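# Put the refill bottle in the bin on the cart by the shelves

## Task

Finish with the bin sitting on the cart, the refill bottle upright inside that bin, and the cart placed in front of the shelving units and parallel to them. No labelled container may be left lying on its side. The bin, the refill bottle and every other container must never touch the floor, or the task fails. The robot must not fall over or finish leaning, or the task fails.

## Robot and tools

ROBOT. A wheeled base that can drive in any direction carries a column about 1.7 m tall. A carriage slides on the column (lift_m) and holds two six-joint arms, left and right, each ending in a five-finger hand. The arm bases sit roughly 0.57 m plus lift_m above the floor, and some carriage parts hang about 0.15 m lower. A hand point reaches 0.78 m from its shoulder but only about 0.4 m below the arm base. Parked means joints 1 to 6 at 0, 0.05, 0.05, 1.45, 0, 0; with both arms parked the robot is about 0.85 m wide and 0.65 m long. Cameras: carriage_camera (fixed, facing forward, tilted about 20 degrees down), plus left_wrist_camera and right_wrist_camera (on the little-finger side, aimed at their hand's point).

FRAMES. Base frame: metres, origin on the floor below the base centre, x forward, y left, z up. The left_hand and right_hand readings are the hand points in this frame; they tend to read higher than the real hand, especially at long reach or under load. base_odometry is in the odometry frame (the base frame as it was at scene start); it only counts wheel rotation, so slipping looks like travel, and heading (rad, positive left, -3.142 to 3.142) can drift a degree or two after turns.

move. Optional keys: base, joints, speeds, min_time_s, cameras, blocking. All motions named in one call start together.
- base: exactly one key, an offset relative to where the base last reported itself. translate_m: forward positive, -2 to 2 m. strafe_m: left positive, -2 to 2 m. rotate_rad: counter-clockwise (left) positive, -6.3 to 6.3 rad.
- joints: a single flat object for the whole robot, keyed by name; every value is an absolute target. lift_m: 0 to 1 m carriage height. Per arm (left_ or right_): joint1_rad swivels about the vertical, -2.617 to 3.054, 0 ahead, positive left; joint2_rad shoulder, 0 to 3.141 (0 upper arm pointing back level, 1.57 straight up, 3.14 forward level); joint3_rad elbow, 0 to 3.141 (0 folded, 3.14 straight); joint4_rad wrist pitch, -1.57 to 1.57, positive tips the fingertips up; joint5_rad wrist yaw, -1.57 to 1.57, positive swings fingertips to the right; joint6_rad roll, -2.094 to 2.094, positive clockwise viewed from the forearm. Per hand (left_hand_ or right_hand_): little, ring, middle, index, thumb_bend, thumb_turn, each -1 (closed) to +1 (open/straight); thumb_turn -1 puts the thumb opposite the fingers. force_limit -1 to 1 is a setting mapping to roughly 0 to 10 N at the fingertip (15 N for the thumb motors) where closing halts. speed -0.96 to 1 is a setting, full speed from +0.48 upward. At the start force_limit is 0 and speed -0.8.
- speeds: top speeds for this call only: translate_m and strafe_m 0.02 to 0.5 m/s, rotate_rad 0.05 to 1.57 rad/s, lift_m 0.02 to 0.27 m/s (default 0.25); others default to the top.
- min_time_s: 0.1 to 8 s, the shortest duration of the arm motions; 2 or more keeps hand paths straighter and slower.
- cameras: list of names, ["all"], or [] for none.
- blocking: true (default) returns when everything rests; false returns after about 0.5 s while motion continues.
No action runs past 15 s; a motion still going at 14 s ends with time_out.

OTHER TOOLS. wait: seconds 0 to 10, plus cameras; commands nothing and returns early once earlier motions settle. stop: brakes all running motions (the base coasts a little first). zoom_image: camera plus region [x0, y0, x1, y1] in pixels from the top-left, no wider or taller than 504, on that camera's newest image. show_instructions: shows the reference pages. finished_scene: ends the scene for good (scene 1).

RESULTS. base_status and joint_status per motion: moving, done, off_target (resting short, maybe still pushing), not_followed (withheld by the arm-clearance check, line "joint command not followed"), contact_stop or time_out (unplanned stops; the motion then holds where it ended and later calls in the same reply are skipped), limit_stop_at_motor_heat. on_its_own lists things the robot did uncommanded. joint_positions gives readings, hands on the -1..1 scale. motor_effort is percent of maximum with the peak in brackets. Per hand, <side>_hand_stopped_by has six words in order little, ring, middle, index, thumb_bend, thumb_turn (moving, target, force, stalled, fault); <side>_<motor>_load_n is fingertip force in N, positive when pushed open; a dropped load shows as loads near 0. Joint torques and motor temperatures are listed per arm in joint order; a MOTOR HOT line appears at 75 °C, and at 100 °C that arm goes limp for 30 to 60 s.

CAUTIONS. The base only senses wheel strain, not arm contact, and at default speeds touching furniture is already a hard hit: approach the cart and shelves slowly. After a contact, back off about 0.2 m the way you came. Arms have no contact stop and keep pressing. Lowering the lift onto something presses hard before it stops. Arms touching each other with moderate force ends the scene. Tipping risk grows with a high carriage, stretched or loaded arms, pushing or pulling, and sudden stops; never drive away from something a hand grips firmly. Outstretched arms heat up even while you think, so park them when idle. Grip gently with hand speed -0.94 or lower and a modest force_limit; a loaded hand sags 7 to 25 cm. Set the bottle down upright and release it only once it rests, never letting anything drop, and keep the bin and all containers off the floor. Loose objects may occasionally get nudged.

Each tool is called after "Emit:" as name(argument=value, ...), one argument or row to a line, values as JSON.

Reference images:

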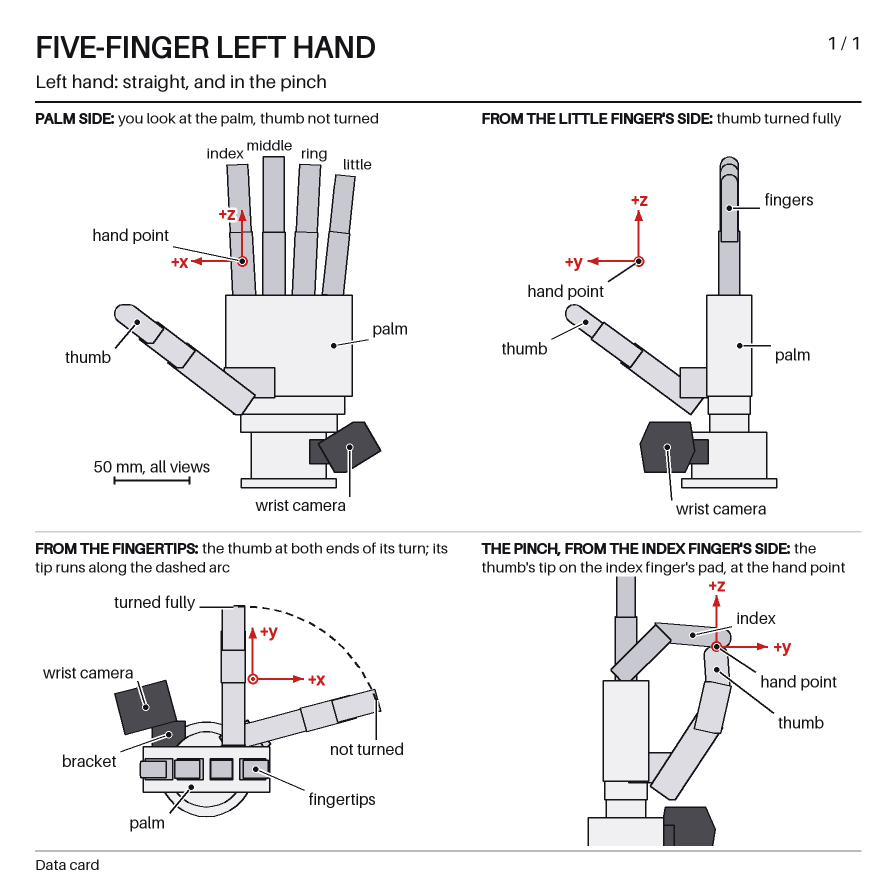

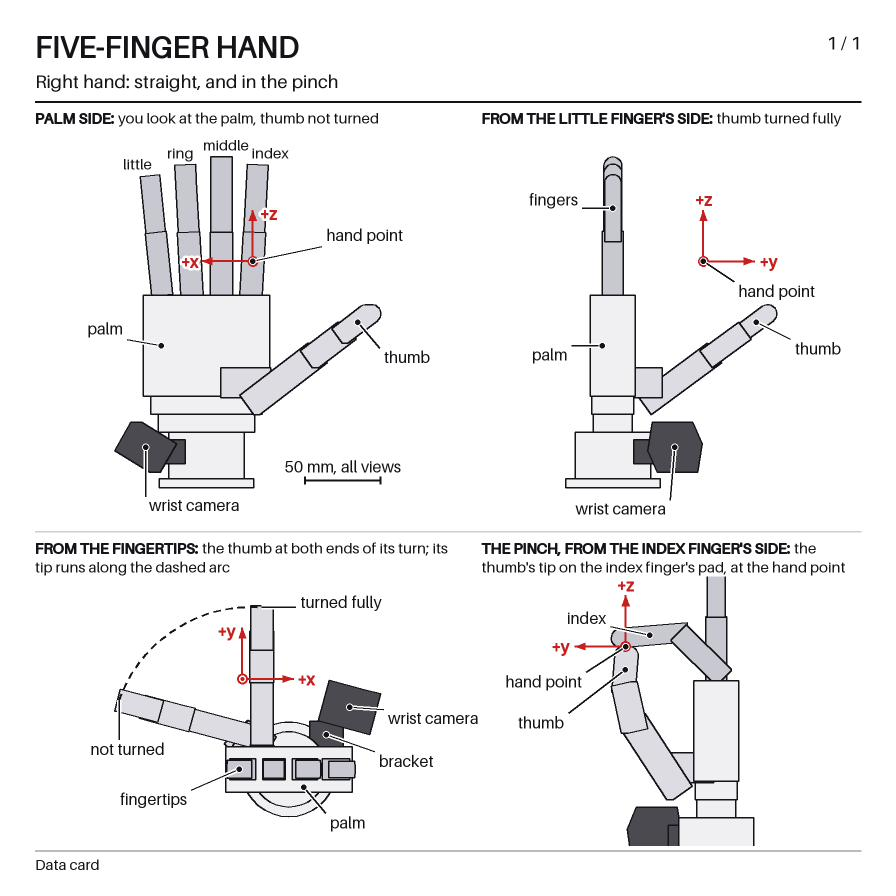

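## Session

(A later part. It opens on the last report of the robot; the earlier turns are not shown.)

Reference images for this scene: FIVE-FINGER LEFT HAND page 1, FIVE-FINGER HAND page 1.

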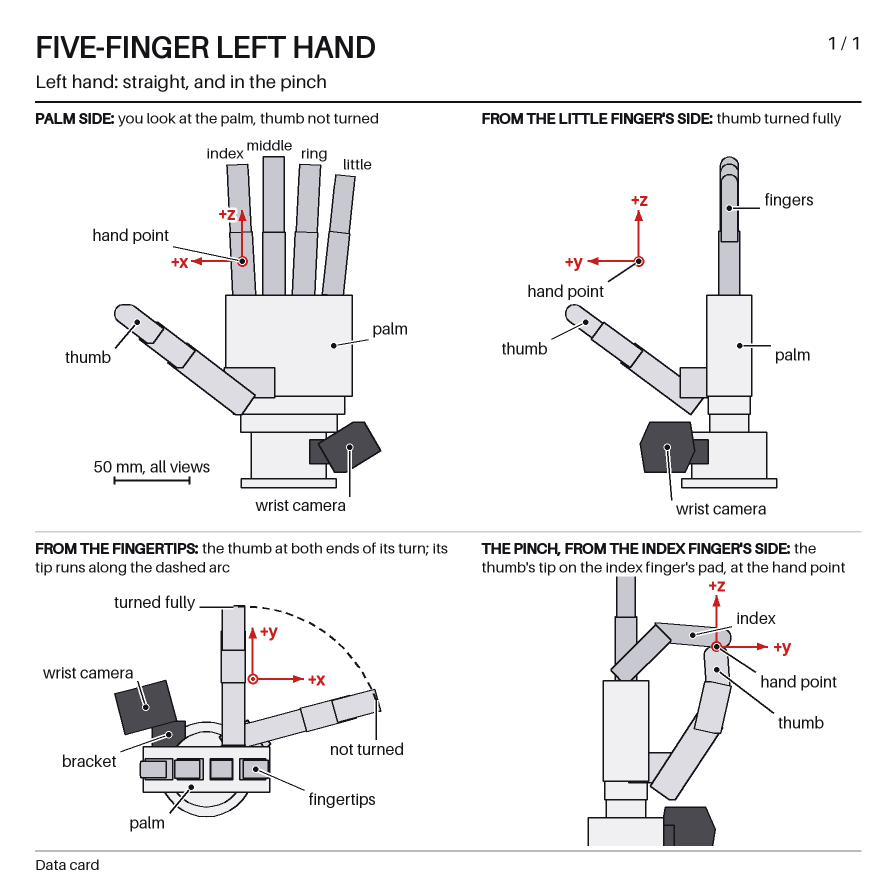

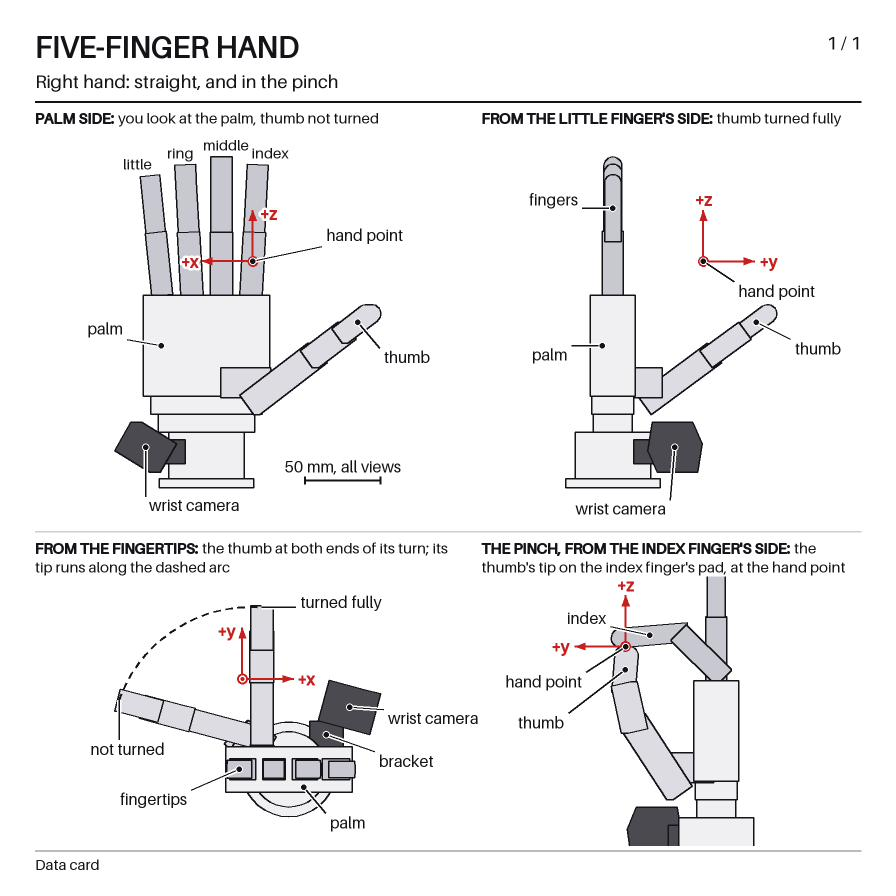

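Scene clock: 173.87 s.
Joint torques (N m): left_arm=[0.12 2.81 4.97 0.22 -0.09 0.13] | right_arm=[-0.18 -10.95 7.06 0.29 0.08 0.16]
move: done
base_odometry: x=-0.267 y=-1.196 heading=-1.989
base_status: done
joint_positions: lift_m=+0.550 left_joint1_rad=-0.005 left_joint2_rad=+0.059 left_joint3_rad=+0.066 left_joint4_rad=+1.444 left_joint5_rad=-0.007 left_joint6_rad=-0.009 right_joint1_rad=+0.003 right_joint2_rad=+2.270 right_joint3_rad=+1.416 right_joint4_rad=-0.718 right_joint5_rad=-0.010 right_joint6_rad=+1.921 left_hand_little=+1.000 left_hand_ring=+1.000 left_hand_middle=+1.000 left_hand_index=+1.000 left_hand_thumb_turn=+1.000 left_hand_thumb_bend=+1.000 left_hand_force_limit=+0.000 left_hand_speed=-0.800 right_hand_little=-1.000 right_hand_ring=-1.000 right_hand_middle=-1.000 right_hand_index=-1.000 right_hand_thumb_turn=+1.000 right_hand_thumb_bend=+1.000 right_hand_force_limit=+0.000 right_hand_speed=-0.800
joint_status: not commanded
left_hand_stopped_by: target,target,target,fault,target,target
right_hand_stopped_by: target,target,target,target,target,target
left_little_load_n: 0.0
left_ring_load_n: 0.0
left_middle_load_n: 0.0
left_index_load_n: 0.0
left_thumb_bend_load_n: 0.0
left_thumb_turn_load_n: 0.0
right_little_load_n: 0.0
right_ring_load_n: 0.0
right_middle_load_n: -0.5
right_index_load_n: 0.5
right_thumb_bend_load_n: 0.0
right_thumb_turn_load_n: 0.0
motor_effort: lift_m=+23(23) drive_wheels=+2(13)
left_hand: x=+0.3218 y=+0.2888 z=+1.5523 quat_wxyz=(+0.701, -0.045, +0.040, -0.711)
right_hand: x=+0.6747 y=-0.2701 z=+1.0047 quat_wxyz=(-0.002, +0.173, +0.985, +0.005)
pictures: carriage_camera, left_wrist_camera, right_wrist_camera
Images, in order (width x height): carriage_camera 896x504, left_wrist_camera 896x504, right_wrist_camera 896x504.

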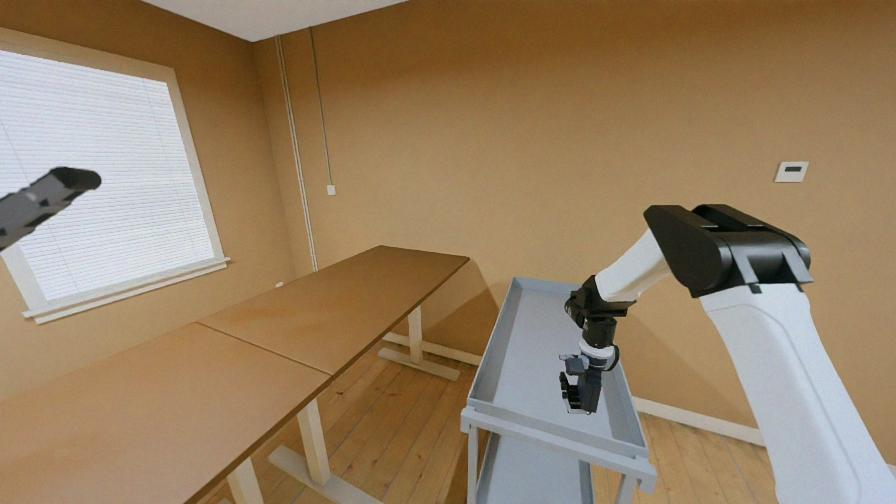

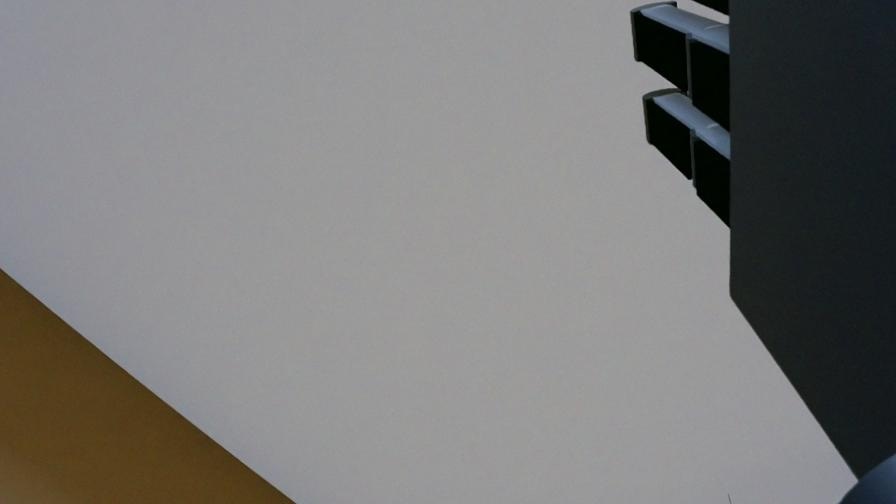

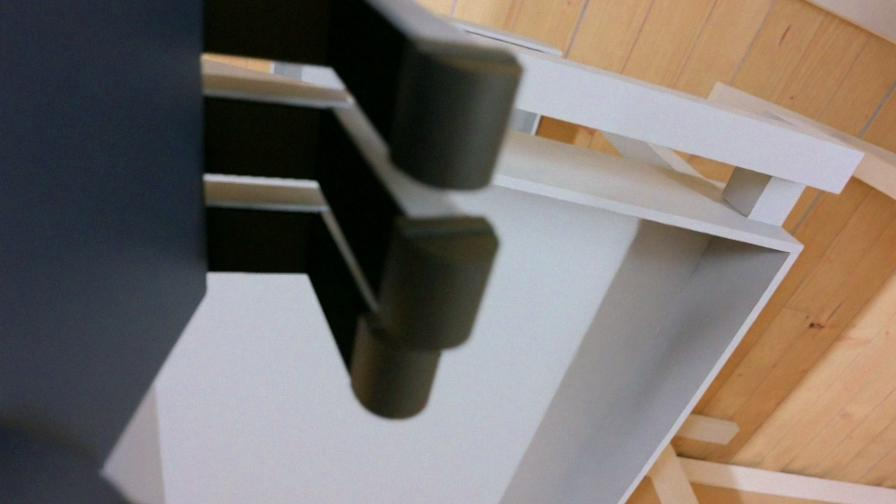

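Emit:
move(
  base={"strafe_m": -0.14},
  speeds={"strafe_m": 0.1},
)

Emit:
move(
  base={"translate_m": 0.1},
  speeds={"translate_m": 0.1},
  joints={"lift_m": 0.45},
  cameras=["all"],
)

Scene clock: 178.63 s.
Joint torques (N m): left_arm=[0.02 2.89 4.83 0.22 -0.09 0.12] | right_arm=[0.08 -10.86 7.09 0.28 0.06 0.16]
move: done
base_odometry: x=-0.395 y=-1.139 heading=-1.988
base_status: done
joint_positions: lift_m=+0.550 left_joint1_rad=-0.004 left_joint2_rad=+0.059 left_joint3_rad=+0.066 left_joint4_rad=+1.444 left_joint5_rad=-0.006 left_joint6_rad=-0.009 right_joint1_rad=+0.001 right_joint2_rad=+2.270 right_joint3_rad=+1.416 right_joint4_rad=-0.719 right_joint5_rad=-0.010 right_joint6_rad=+1.921 left_hand_little=+1.000 left_hand_ring=+1.000 left_hand_middle=+1.000 left_hand_index=+1.000 left_hand_thumb_turn=+1.000 left_hand_thumb_bend=+1.000 left_hand_force_limit=+0.000 left_hand_speed=-0.800 right_hand_little=-1.000 right_hand_ring=-1.000 right_hand_middle=-1.000 right_hand_index=-1.000 right_hand_thumb_turn=+1.000 right_hand_thumb_bend=+1.000 right_hand_force_limit=+0.000 right_hand_speed=-0.800
joint_status: not commanded
left_hand_stopped_by: target,target,target,fault,target,target
right_hand_stopped_by: target,target,target,target,target,target
left_little_load_n: 0.0
left_ring_load_n: 0.0
left_middle_load_n: 0.0
left_index_load_n: 0.0
left_thumb_bend_load_n: 0.0
left_thumb_turn_load_n: 0.0
right_little_load_n: 0.0
right_ring_load_n: 0.0
right_middle_load_n: 0.0
right_index_load_n: 0.0
right_thumb_bend_load_n: -0.5
right_thumb_turn_load_n: 0.0
motor_effort: lift_m=+22(23) drive_wheels=-6(16)
left_hand: x=+0.3218 y=+0.2888 z=+1.5523 quat_wxyz=(+0.701, -0.044, +0.040, -0.710)
right_hand: x=+0.6747 y=-0.2712 z=+1.0047 quat_wxyz=(-0.002, +0.174, +0.985, +0.005)
pictures: none

Scene clock: 180.33 s.
Joint torques (N m): left_arm=[0.03 3.14 5.6 0.18 -0.09 0.12] | right_arm=[0.01 -12.05 6.61 0.26 0.07 0.15]
move: done
base_odometry: x=-0.436 y=-1.231 heading=-1.989
base_status: done
joint_positions: lift_m=+0.450 left_joint1_rad=-0.004 left_joint2_rad=+0.055 left_joint3_rad=+0.059 left_joint4_rad=+1.447 left_joint5_rad=-0.006 left_joint6_rad=-0.008 right_joint1_rad=+0.001 right_joint2_rad=+2.282 right_joint3_rad=+1.421 right_joint4_rad=-0.720 right_joint5_rad=-0.010 right_joint6_rad=+1.921 left_hand_little=+1.000 left_hand_ring=+1.000 left_hand_middle=+1.000 left_hand_index=+1.000 left_hand_thumb_turn=+1.000 left_hand_thumb_bend=+1.000 left_hand_force_limit=+0.000 left_hand_speed=-0.800 right_hand_little=-1.000 right_hand_ring=-1.000 right_hand_middle=-1.000 right_hand_index=-1.000 right_hand_thumb_turn=+1.000 right_hand_thumb_bend=+1.000 right_hand_force_limit=+0.000 right_hand_speed=-0.800
joint_status: all done
left_hand_stopped_by: target,target,target,fault,target,target
right_hand_stopped_by: target,target,target,target,target,target
left_little_load_n: 0.0
left_ring_load_n: -0.5
left_middle_load_n: 0.0
left_index_load_n: 0.0
left_thumb_bend_load_n: 0.0
left_thumb_turn_load_n: 0.0
right_little_load_n: 0.0
right_ring_load_n: 0.0
right_middle_load_n: 0.0
right_index_load_n: 0.5
right_thumb_bend_load_n: 0.0
right_thumb_turn_load_n: 0.0
motor_effort: lift_m=+23(25) drive_wheels=-5(11)
left_hand: x=+0.3221 y=+0.2888 z=+1.4505 quat_wxyz=(+0.702, -0.044, +0.040, -0.710)
right_hand: x=+0.6737 y=-0.2712 z=+0.9006 quat_wxyz=(-0.006, +0.174, +0.985, +0.004)
pictures: carriage_camera, left_wrist_camera, right_wrist_camera
Images, in order (width x height): carriage_camera 896x504, left_wrist_camera 896x504, right_wrist_camera 896x504.

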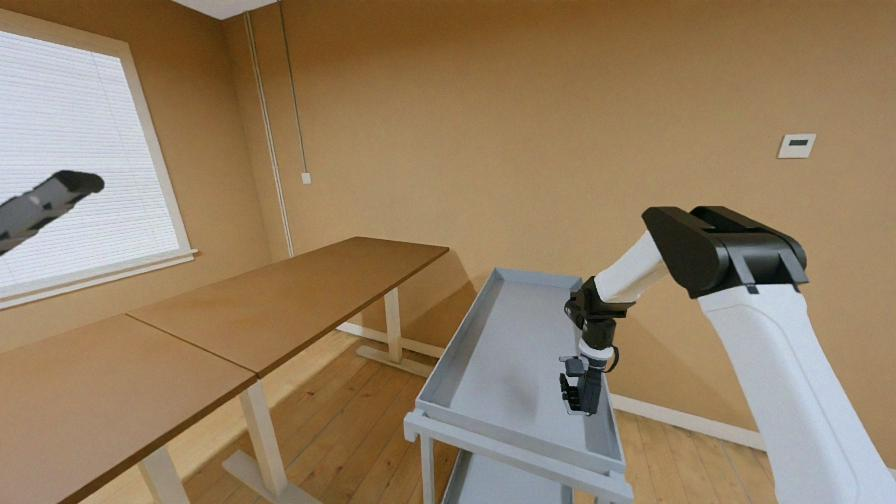

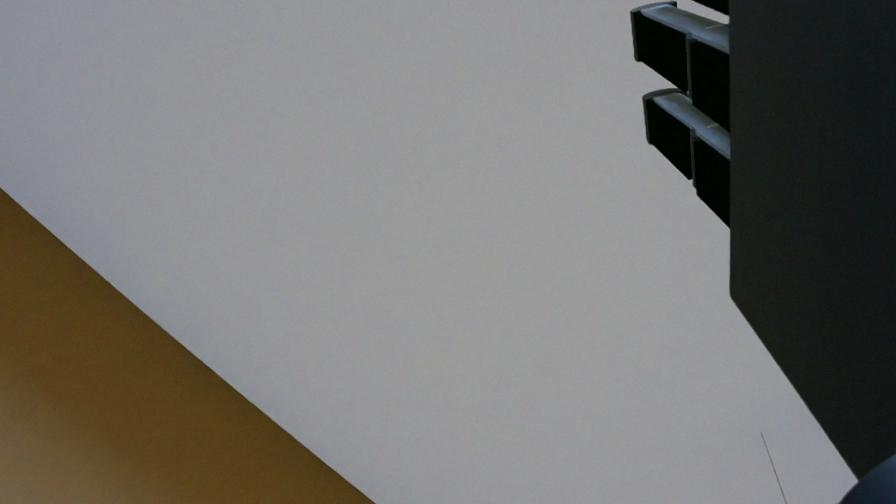

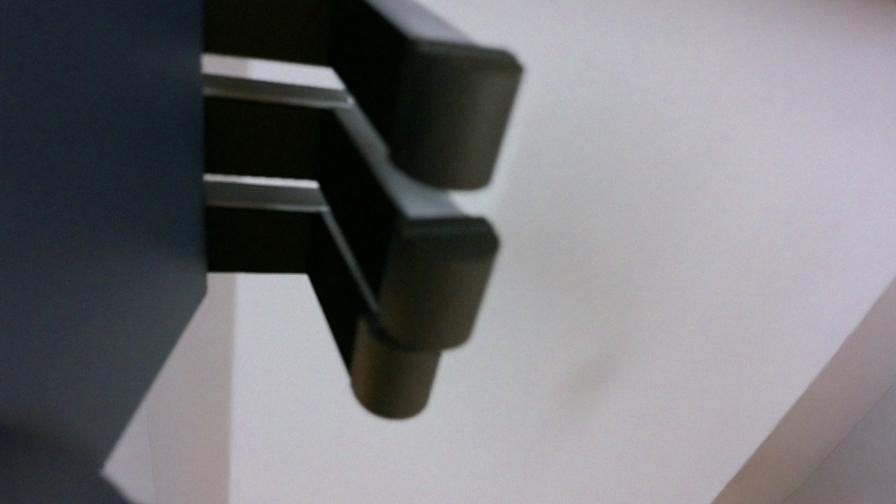

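Emit:
zoom_image(
  camera="carriage_camera",
  region=[500, 300, 680, 504],
)

Scaled by 2.471 from the camera's image (finer frame: 1280x720).

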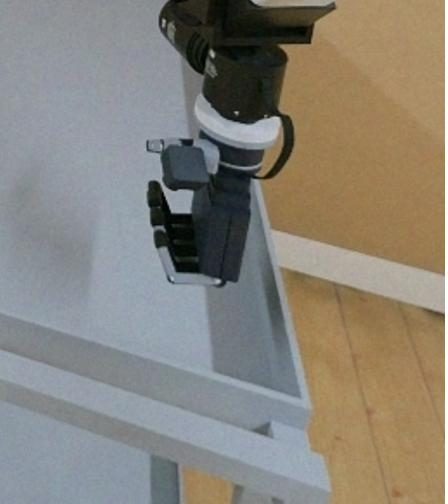

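Emit:
move(
  joints={"lift_m": 0.342},
  speeds={"lift_m": 0.05},
  cameras=["carriage_camera", "right_wrist_camera"],
)

Emit:
zoom_image(
  camera="carriage_camera",
  region=[500, 280, 680, 484],
)

Scene clock: 184.70 s.
Joint torques (N m): left_arm=[0.03 3.28 5.38 0.17 -0.1 0.13] | right_arm=[-0.09 -12.1 6.57 0.3 0.09 0.14]
move: done
base_odometry: x=-0.436 y=-1.231 heading=-1.989
base_status: not commanded
joint_positions: lift_m=+0.342 left_joint1_rad=-0.004 left_joint2_rad=+0.055 left_joint3_rad=+0.059 left_joint4_rad=+1.447 left_joint5_rad=-0.006 left_joint6_rad=-0.008 right_joint1_rad=+0.001 right_joint2_rad=+2.282 right_joint3_rad=+1.422 right_joint4_rad=-0.721 right_joint5_rad=-0.010 right_joint6_rad=+1.921 left_hand_little=+1.000 left_hand_ring=+1.000 left_hand_middle=+1.000 left_hand_index=+1.000 left_hand_thumb_turn=+1.000 left_hand_thumb_bend=+1.000 left_hand_force_limit=+0.000 left_hand_speed=-0.800 right_hand_little=-1.000 right_hand_ring=-1.000 right_hand_middle=-1.000 right_hand_index=-1.000 right_hand_thumb_turn=+1.000 right_hand_thumb_bend=+1.000 right_hand_force_limit=+0.000 right_hand_speed=-0.800
joint_status: all done
left_hand_stopped_by: target,target,target,fault,target,target
right_hand_stopped_by: target,target,target,target,target,target
left_little_load_n: 0.0
left_ring_load_n: 0.0
left_middle_load_n: 0.0
left_index_load_n: 0.0
left_thumb_bend_load_n: 0.0
left_thumb_turn_load_n: 0.0
right_little_load_n: 0.0
right_ring_load_n: 0.5
right_middle_load_n: 0.0
right_index_load_n: 0.0
right_thumb_bend_load_n: 0.0
right_thumb_turn_load_n: 0.0
motor_effort: lift_m=+23(23) drive_wheels=-4(5)
left_hand: x=+0.3222 y=+0.2888 z=+1.3424 quat_wxyz=(+0.702, -0.045, +0.040, -0.710)
right_hand: x=+0.6739 y=-0.2712 z=+0.7929 quat_wxyz=(-0.006, +0.174, +0.985, +0.004)
Images, in order (width x height): carriage_camera 896x504, right_wrist_camera 896x504.

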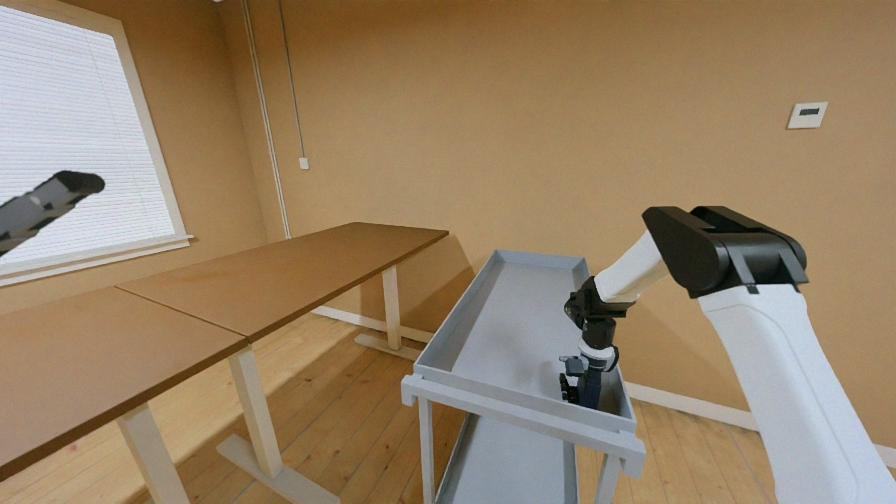

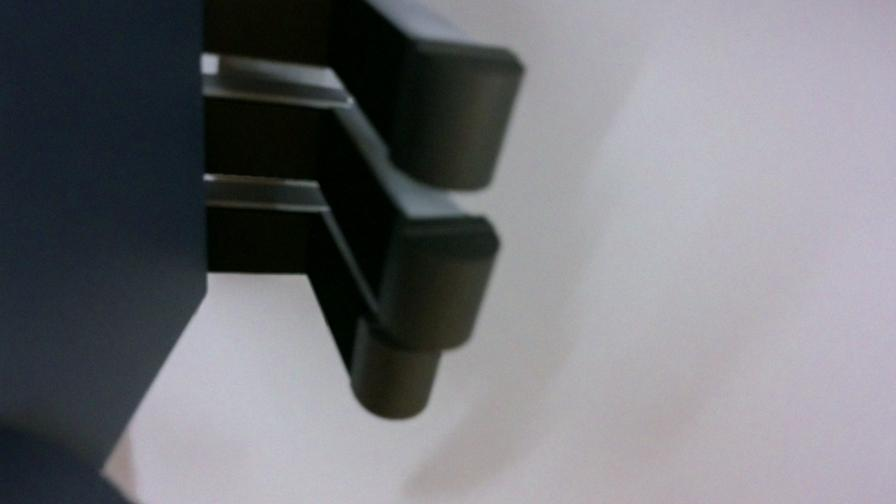

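Scaled by 2.471 from the camera's image (finer frame: 1280x720).

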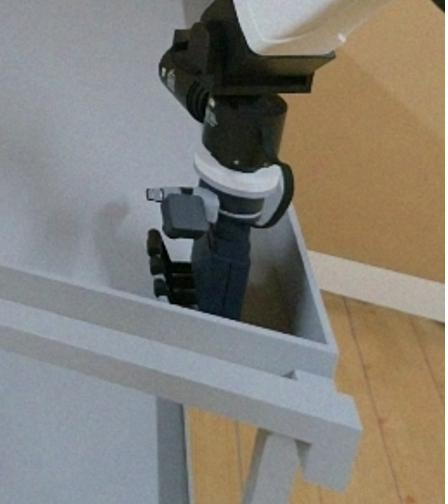

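Emit:
move(
  base={"translate_m": -0.15},
  speeds={"translate_m": 0.06},
  cameras=["carriage_camera"],
)

Emit:
zoom_image(
  camera="carriage_camera",
  region=[400, 230, 680, 500],
)

Scene clock: 188.50 s.
Joint torques (N m): left_arm=[0.05 3.12 5.52 0.18 -0.1 0.12] | right_arm=[-0.01 -12.22 4.97 0.22 0.02 0.07]
Motor temperatures (°C): left_arm=[31 33 38 32 32 30] | right_arm=[31 43 38 32 33 31]
move: done
base_odometry: x=-0.375 y=-1.094 heading=-1.989
base_status: done
joint_positions: lift_m=+0.342 left_joint1_rad=-0.004 left_joint2_rad=+0.055 left_joint3_rad=+0.059 left_joint4_rad=+1.448 left_joint5_rad=-0.006 left_joint6_rad=-0.008 right_joint1_rad=+0.001 right_joint2_rad=+2.282 right_joint3_rad=+1.439 right_joint4_rad=-0.709 right_joint5_rad=-0.006 right_joint6_rad=+1.931 left_hand_little=+1.000 left_hand_ring=+1.000 left_hand_middle=+1.000 left_hand_index=+1.000 left_hand_thumb_turn=+1.000 left_hand_thumb_bend=+1.000 left_hand_force_limit=+0.000 left_hand_speed=-0.800 right_hand_little=-1.000 right_hand_ring=-1.000 right_hand_middle=-1.000 right_hand_index=-1.000 right_hand_thumb_turn=+1.000 right_hand_thumb_bend=+1.000 right_hand_force_limit=+0.000 right_hand_speed=-0.800
joint_status: not commanded
left_hand_stopped_by: target,target,target,fault,target,target
right_hand_stopped_by: target,target,target,target,target,target
left_little_load_n: 0.0
left_ring_load_n: 0.0
left_middle_load_n: 0.0
left_index_load_n: 0.0
left_thumb_bend_load_n: 0.0
left_thumb_turn_load_n: 0.0
right_little_load_n: 0.0
right_ring_load_n: 0.0
right_middle_load_n: 0.0
right_index_load_n: 0.5
right_thumb_bend_load_n: 0.0
right_thumb_turn_load_n: 0.0
motor_effort: lift_m=+23(23) drive_wheels=-2(13)
left_hand: x=+0.3219 y=+0.2887 z=+1.3425 quat_wxyz=(+0.702, -0.044, +0.040, -0.710)
right_hand: x=+0.6847 y=-0.2725 z=+0.7978 quat_wxyz=(+0.009, +0.179, +0.984, +0.004)
Images, in order (width x height): carriage_camera 896x504.

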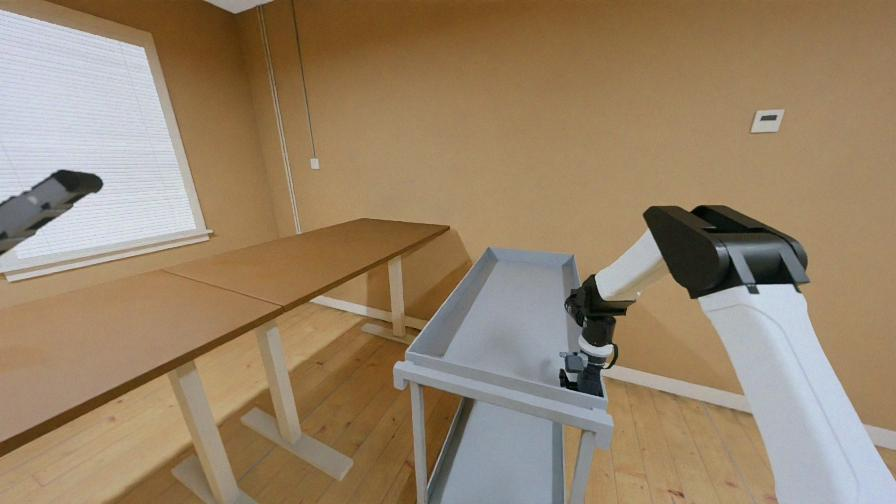

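Scaled by 1.800 from the camera's image (finer frame: 1280x720).

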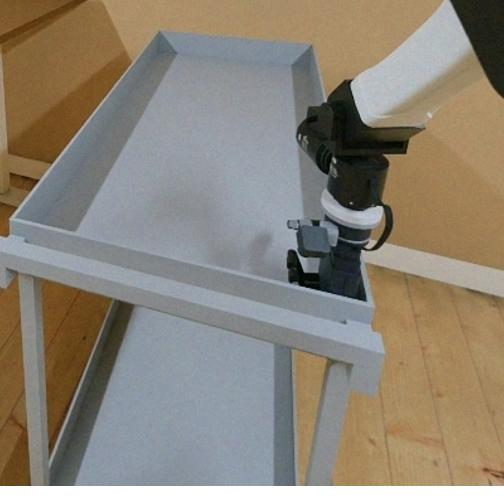

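Emit:
move(
  base={"translate_m": -0.4},
  speeds={"translate_m": 0.1},
  cameras=["carriage_camera"],
)

Scene clock: 193.83 s.
Joint torques (N m): left_arm=[0.06 3.34 5.42 0.19 -0.09 0.13] | right_arm=[-0.81 -12.25 4.44 0.24 0.25 0.16]
move: done
base_odometry: x=-0.213 y=-0.728 heading=-1.989
base_status: done
joint_positions: lift_m=+0.342 left_joint1_rad=-0.004 left_joint2_rad=+0.055 left_joint3_rad=+0.059 left_joint4_rad=+1.449 left_joint5_rad=-0.006 left_joint6_rad=-0.008 right_joint1_rad=+0.010 right_joint2_rad=+2.282 right_joint3_rad=+1.444 right_joint4_rad=-0.709 right_joint5_rad=-0.029 right_joint6_rad=+1.920 left_hand_little=+1.000 left_hand_ring=+1.000 left_hand_middle=+1.000 left_hand_index=+1.000 left_hand_thumb_turn=+1.000 left_hand_thumb_bend=+1.000 left_hand_force_limit=+0.000 left_hand_speed=-0.800 right_hand_little=-1.000 right_hand_ring=-1.000 right_hand_middle=-1.000 right_hand_index=-1.000 right_hand_thumb_turn=+1.000 right_hand_thumb_bend=+1.000 right_hand_force_limit=+0.000 right_hand_speed=-0.800
joint_status: not commanded
left_hand_stopped_by: target,target,target,fault,target,target
right_hand_stopped_by: target,target,target,target,target,target
left_little_load_n: 0.0
left_ring_load_n: 0.0
left_middle_load_n: 0.0
left_index_load_n: 0.5
left_thumb_bend_load_n: 0.0
left_thumb_turn_load_n: 0.0
right_little_load_n: 0.0
right_ring_load_n: 0.0
right_middle_load_n: 0.0
right_index_load_n: 0.0
right_thumb_bend_load_n: 0.0
right_thumb_turn_load_n: 0.0
motor_effort: lift_m=+23(23) drive_wheels=-3(9)
left_hand: x=+0.3216 y=+0.2887 z=+1.3426 quat_wxyz=(+0.702, -0.044, +0.040, -0.710)
right_hand: x=+0.6857 y=-0.2631 z=+0.8003 quat_wxyz=(+0.009, +0.168, +0.986, +0.016)
Images, in order (width x height): carriage_camera 896x504.

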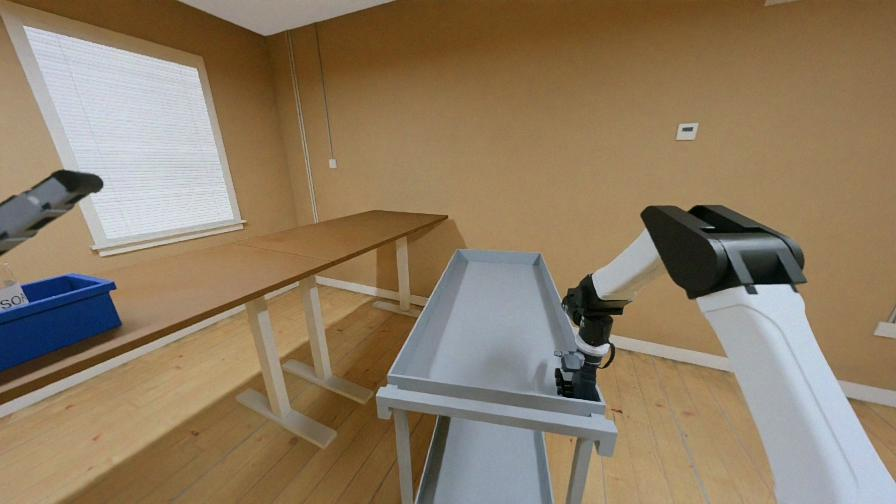

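Emit:
move(
  base={"strafe_m": -0.15},
  joints={"right_joint6_rad": 1.75},
  speeds={"strafe_m": 0.1},
  cameras=["carriage_camera"],
)

Emit:
move(
  base={"translate_m": -0.12},
  speeds={"translate_m": 0.1},
  cameras=["carriage_camera"],
)

Scene clock: 215.83 s.
Joint torques (N m): left_arm=[-0.02 3.15 5.59 0.16 -0.1 0.13] | right_arm=[-0.03 -12.27 4.44 0.27 0.14 0.08]
Motor temperatures (°C): left_arm=[31 32 37 31 32 30] | right_arm=[31 49 37 32 33 31]
move: done
base_odometry: x=-0.350 y=-0.667 heading=-1.989
base_status: done
joint_positions: lift_m=+0.342 left_joint1_rad=-0.003 left_joint2_rad=+0.055 left_joint3_rad=+0.059 left_joint4_rad=+1.449 left_joint5_rad=-0.005 left_joint6_rad=-0.008 right_joint1_rad=+0.001 right_joint2_rad=+2.282 right_joint3_rad=+1.444 right_joint4_rad=-0.717 right_joint5_rad=-0.017 right_joint6_rad=+1.750 left_hand_little=+1.000 left_hand_ring=+1.000 left_hand_middle=+1.000 left_hand_index=+1.000 left_hand_thumb_turn=+1.000 left_hand_thumb_bend=+1.000 left_hand_force_limit=+0.000 left_hand_speed=-0.800 right_hand_little=-1.000 right_hand_ring=-1.000 right_hand_middle=-1.000 right_hand_index=-1.000 right_hand_thumb_turn=+1.000 right_hand_thumb_bend=+1.000 right_hand_force_limit=+0.000 right_hand_speed=-0.800
joint_status: all done
left_hand_stopped_by: target,target,target,fault,target,target
right_hand_stopped_by: target,target,target,target,target,target
left_little_load_n: 0.0
left_ring_load_n: 0.0
left_middle_load_n: 0.0
left_index_load_n: 0.0
left_thumb_bend_load_n: 0.5
left_thumb_turn_load_n: 0.0
right_little_load_n: 0.0
right_ring_load_n: 0.0
right_middle_load_n: 0.0
right_index_load_n: 0.0
right_thumb_bend_load_n: 0.0
right_thumb_turn_load_n: 0.0
motor_effort: lift_m=+23(23) drive_wheels=-3(9)
left_hand: x=+0.3216 y=+0.2887 z=+1.3426 quat_wxyz=(+0.702, -0.044, +0.040, -0.710)
right_hand: x=+0.6757 y=-0.2621 z=+0.7993 quat_wxyz=(+0.007, +0.089, +0.996, +0.009)
Images, in order (width x height): carriage_camera 896x504.

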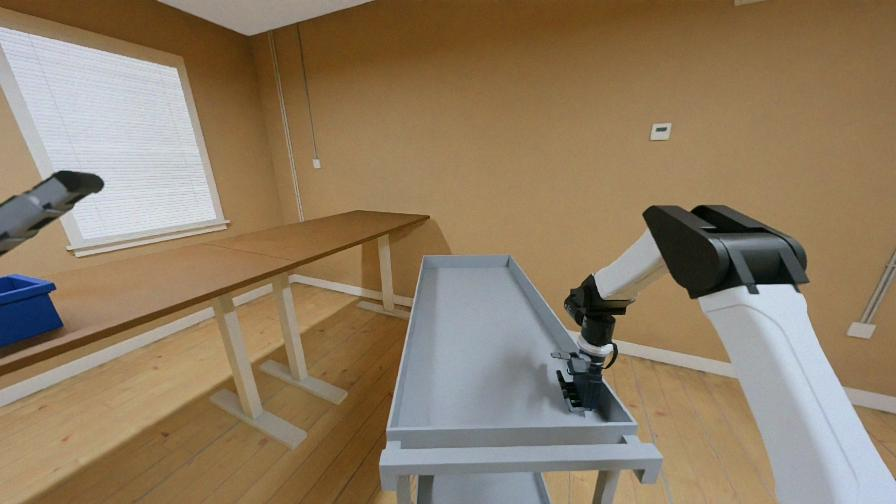

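Scene clock: 218.23 s.
Joint torques (N m): left_arm=[-0.02 3.23 5.41 0.15 -0.1 0.13] | right_arm=[0.09 -12.29 3.82 0.19 0.02 0.08]
move: done
base_odometry: x=-0.301 y=-0.557 heading=-1.989
base_status: done
joint_positions: lift_m=+0.342 left_joint1_rad=-0.003 left_joint2_rad=+0.055 left_joint3_rad=+0.059 left_joint4_rad=+1.450 left_joint5_rad=-0.005 left_joint6_rad=-0.008 right_joint1_rad=-0.001 right_joint2_rad=+2.282 right_joint3_rad=+1.452 right_joint4_rad=-0.704 right_joint5_rad=-0.007 right_joint6_rad=+1.750 left_hand_little=+1.000 left_hand_ring=+1.000 left_hand_middle=+1.000 left_hand_index=+1.000 left_hand_thumb_turn=+1.000 left_hand_thumb_bend=+1.000 left_hand_force_limit=+0.000 left_hand_speed=-0.800 right_hand_little=-1.000 right_hand_ring=-1.000 right_hand_middle=-1.000 right_hand_index=-1.000 right_hand_thumb_turn=+1.000 right_hand_thumb_bend=+1.000 right_hand_force_limit=+0.000 right_hand_speed=-0.800
joint_status: not commanded
left_hand_stopped_by: target,target,target,fault,target,target
right_hand_stopped_by: target,target,target,target,target,target
left_little_load_n: 0.0
left_ring_load_n: 0.0
left_middle_load_n: 0.0
left_index_load_n: 0.0
left_thumb_bend_load_n: 0.0
left_thumb_turn_load_n: 0.0
right_little_load_n: 0.0
right_ring_load_n: 0.0
right_middle_load_n: 0.0
right_index_load_n: 0.0
right_thumb_bend_load_n: 0.0
right_thumb_turn_load_n: 0.0
motor_effort: lift_m=+23(23) drive_wheels=-3(11)
left_hand: x=+0.3215 y=+0.2887 z=+1.3426 quat_wxyz=(+0.702, -0.043, +0.040, -0.710)
right_hand: x=+0.6824 y=-0.2647 z=+0.8014 quat_wxyz=(+0.018, +0.090, +0.996, +0.005)
Images, in order (width x height): carriage_camera 896x504.

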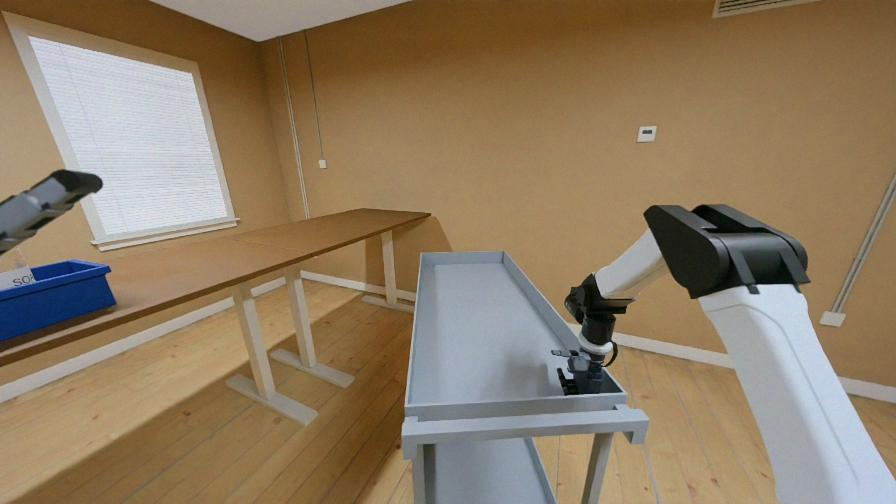

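Emit:
move(
  base={"strafe_m": -0.14},
  joints={"right_joint6_rad": 1.5},
  speeds={"strafe_m": 0.12},
)

Emit:
move(
  base={"translate_m": -0.2},
  speeds={"translate_m": 0.12},
  cameras=["carriage_camera"],
)

Emit:
move(
  base={"strafe_m": -0.14},
  joints={"right_joint6_rad": 1.38},
  speeds={"strafe_m": 0.12},
)

Emit:
move(
  base={"translate_m": -0.2},
  speeds={"translate_m": 0.12},
  cameras=["carriage_camera"],
)

Scene clock: 222.87 s.
Joint torques (N m): left_arm=[-0.08 3.04 5.42 0.13 -0.11 0.13] | right_arm=[-0.1 -12.26 3.92 0.32 0.09 0.07]
move: done
base_odometry: x=-0.429 y=-0.500 heading=-1.989
base_status: done
joint_positions: lift_m=+0.342 left_joint1_rad=-0.003 left_joint2_rad=+0.055 left_joint3_rad=+0.059 left_joint4_rad=+1.450 left_joint5_rad=-0.005 left_joint6_rad=-0.008 right_joint1_rad=+0.000 right_joint2_rad=+2.282 right_joint3_rad=+1.448 right_joint4_rad=-0.724 right_joint5_rad=-0.017 right_joint6_rad=+1.501 left_hand_little=+1.000 left_hand_ring=+1.000 left_hand_middle=+1.000 left_hand_index=+1.000 left_hand_thumb_turn=+1.000 left_hand_thumb_bend=+1.000 left_hand_force_limit=+0.000 left_hand_speed=-0.800 right_hand_little=-1.000 right_hand_ring=-1.000 right_hand_middle=-1.000 right_hand_index=-1.000 right_hand_thumb_turn=+1.000 right_hand_thumb_bend=+1.000 right_hand_force_limit=+0.000 right_hand_speed=-0.800
joint_status: all done
left_hand_stopped_by: target,target,target,fault,target,target
right_hand_stopped_by: target,target,target,target,target,target
left_little_load_n: 0.0
left_ring_load_n: 0.0
left_middle_load_n: 0.0
left_index_load_n: 0.0
left_thumb_bend_load_n: 0.0
left_thumb_turn_load_n: 0.0
right_little_load_n: 0.0
right_ring_load_n: 0.0
right_middle_load_n: 0.0
right_index_load_n: 0.0
right_thumb_bend_load_n: 0.0
right_thumb_turn_load_n: 0.0
motor_effort: lift_m=+23(23) drive_wheels=-3(8)
left_hand: x=+0.3215 y=+0.2888 z=+1.3426 quat_wxyz=(+0.702, -0.043, +0.040, -0.710)
right_hand: x=+0.6611 y=-0.2539 z=+0.7999 quat_wxyz=(+0.007, -0.035, +0.999, +0.008)
pictures: none

Scene clock: 225.30 s.
Joint torques (N m): left_arm=[-0.06 3.06 5.41 0.15 -0.11 0.12] | right_arm=[0.06 -12.25 4.14 0.25 0.06 0.11]
move: done
base_odometry: x=-0.348 y=-0.317 heading=-1.989
base_status: done
joint_positions: lift_m=+0.342 left_joint1_rad=-0.003 left_joint2_rad=+0.055 left_joint3_rad=+0.059 left_joint4_rad=+1.450 left_joint5_rad=-0.005 left_joint6_rad=-0.008 right_joint1_rad=+0.000 right_joint2_rad=+2.282 right_joint3_rad=+1.447 right_joint4_rad=-0.713 right_joint5_rad=-0.009 right_joint6_rad=+1.496 left_hand_little=+1.000 left_hand_ring=+1.000 left_hand_middle=+1.000 left_hand_index=+1.000 left_hand_thumb_turn=+1.000 left_hand_thumb_bend=+1.000 left_hand_force_limit=+0.000 left_hand_speed=-0.800 right_hand_little=-1.000 right_hand_ring=-1.000 right_hand_middle=-1.000 right_hand_index=-1.000 right_hand_thumb_turn=+1.000 right_hand_thumb_bend=+1.000 right_hand_force_limit=+0.000 right_hand_speed=-0.800
joint_status: not commanded
left_hand_stopped_by: target,target,target,fault,target,target
right_hand_stopped_by: target,target,target,target,target,target
left_little_load_n: 0.0
left_ring_load_n: 0.0
left_middle_load_n: 0.0
left_index_load_n: 0.0
left_thumb_bend_load_n: 0.0
left_thumb_turn_load_n: 0.0
right_little_load_n: 0.0
right_ring_load_n: 0.0
right_middle_load_n: 0.0
right_index_load_n: 0.0
right_thumb_bend_load_n: 0.0
right_thumb_turn_load_n: 0.0
motor_effort: lift_m=+23(23) drive_wheels=-3(8)
left_hand: x=+0.3214 y=+0.2888 z=+1.3427 quat_wxyz=(+0.702, -0.043, +0.039, -0.710)
right_hand: x=+0.6631 y=-0.2554 z=+0.7995 quat_wxyz=(+0.012, -0.037, +0.999, +0.004)
Images, in order (width x height): carriage_camera 896x504.

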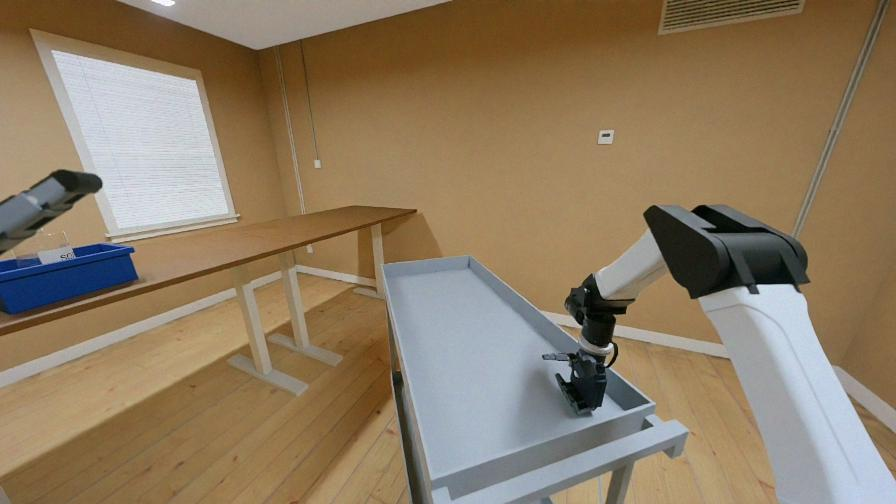

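Scene clock: 227.33 s.
Joint torques (N m): left_arm=[-0.1 3.15 5.42 0.17 -0.1 0.12] | right_arm=[-0.08 -12.12 3.93 0.26 0.11 0.17]
move: done
base_odometry: x=-0.476 y=-0.260 heading=-1.990
base_status: done
joint_positions: lift_m=+0.342 left_joint1_rad=-0.002 left_joint2_rad=+0.055 left_joint3_rad=+0.059 left_joint4_rad=+1.450 left_joint5_rad=-0.005 left_joint6_rad=-0.008 right_joint1_rad=+0.001 right_joint2_rad=+2.282 right_joint3_rad=+1.447 right_joint4_rad=-0.717 right_joint5_rad=-0.017 right_joint6_rad=+1.371 left_hand_little=+1.000 left_hand_ring=+1.000 left_hand_middle=+1.000 left_hand_index=+1.000 left_hand_thumb_turn=+1.000 left_hand_thumb_bend=+1.000 left_hand_force_limit=+0.000 left_hand_speed=-0.800 right_hand_little=-1.000 right_hand_ring=-1.000 right_hand_middle=-1.000 right_hand_index=-1.000 right_hand_thumb_turn=+1.000 right_hand_thumb_bend=+1.000 right_hand_force_limit=+0.000 right_hand_speed=-0.800
joint_status: all done
left_hand_stopped_by: target,target,target,fault,target,target
right_hand_stopped_by: target,target,target,target,target,target
left_little_load_n: 0.0
left_ring_load_n: 0.0
left_middle_load_n: 0.0
left_index_load_n: 0.0
left_thumb_bend_load_n: 0.0
left_thumb_turn_load_n: 0.0
right_little_load_n: 0.0
right_ring_load_n: 0.0
right_middle_load_n: 0.5
right_index_load_n: 0.0
right_thumb_bend_load_n: 0.0
right_thumb_turn_load_n: 0.0
motor_effort: lift_m=+23(23) drive_wheels=-3(9)
left_hand: x=+0.3216 y=+0.2888 z=+1.3426 quat_wxyz=(+0.702, -0.043, +0.040, -0.709)
right_hand: x=+0.6540 y=-0.2505 z=+0.7998 quat_wxyz=(+0.010, -0.100, +0.995, +0.008)
pictures: none

Scene clock: 229.77 s.
Joint torques (N m): left_arm=[-0.12 3.06 5.42 0.17 -0.11 0.13] | right_arm=[-0.29 -12.27 4.12 0.23 0.11 0.15]
move: done
base_odometry: x=-0.395 y=-0.077 heading=-1.990
base_status: done
joint_positions: lift_m=+0.342 left_joint1_rad=-0.002 left_joint2_rad=+0.055 left_joint3_rad=+0.059 left_joint4_rad=+1.449 left_joint5_rad=-0.005 left_joint6_rad=-0.008 right_joint1_rad=+0.003 right_joint2_rad=+2.282 right_joint3_rad=+1.448 right_joint4_rad=-0.713 right_joint5_rad=-0.015 right_joint6_rad=+1.372 left_hand_little=+1.000 left_hand_ring=+1.000 left_hand_middle=+1.000 left_hand_index=+1.000 left_hand_thumb_turn=+1.000 left_hand_thumb_bend=+1.000 left_hand_force_limit=+0.000 left_hand_speed=-0.800 right_hand_little=-1.000 right_hand_ring=-1.000 right_hand_middle=-1.000 right_hand_index=-1.000 right_hand_thumb_turn=+1.000 right_hand_thumb_bend=+1.000 right_hand_force_limit=+0.000 right_hand_speed=-0.800
joint_status: not commanded
left_hand_stopped_by: target,target,target,fault,target,target
right_hand_stopped_by: target,target,target,target,target,target
left_little_load_n: 0.0
left_ring_load_n: 0.0
left_middle_load_n: 0.0
left_index_load_n: -0.5
left_thumb_bend_load_n: 0.0
left_thumb_turn_load_n: 0.0
right_little_load_n: 0.0
right_ring_load_n: 0.0
right_middle_load_n: 0.0
right_index_load_n: 0.0
right_thumb_bend_load_n: 0.0
right_thumb_turn_load_n: 0.0
motor_effort: lift_m=+23(23) drive_wheels=-3(9)
left_hand: x=+0.3217 y=+0.2888 z=+1.3426 quat_wxyz=(+0.702, -0.043, +0.040, -0.709)
right_hand: x=+0.6553 y=-0.2500 z=+0.7998 quat_wxyz=(+0.013, -0.101, +0.995, +0.006)
Images, in order (width x height): carriage_camera 896x504.

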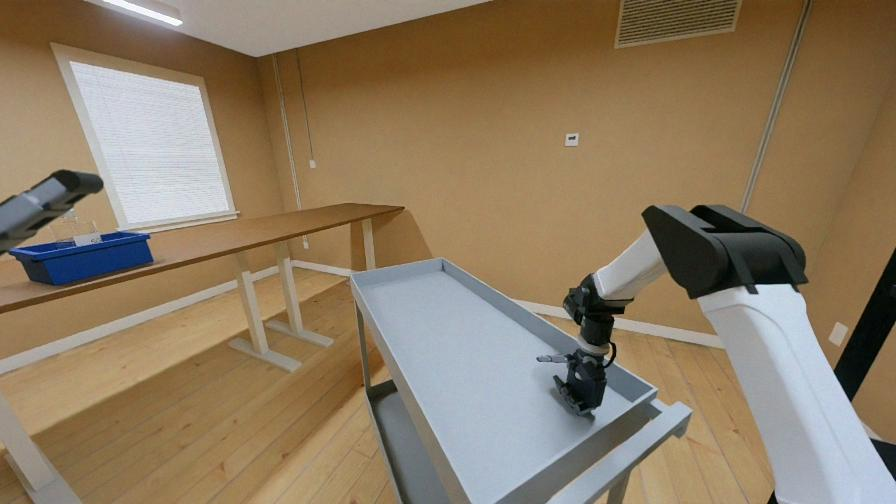

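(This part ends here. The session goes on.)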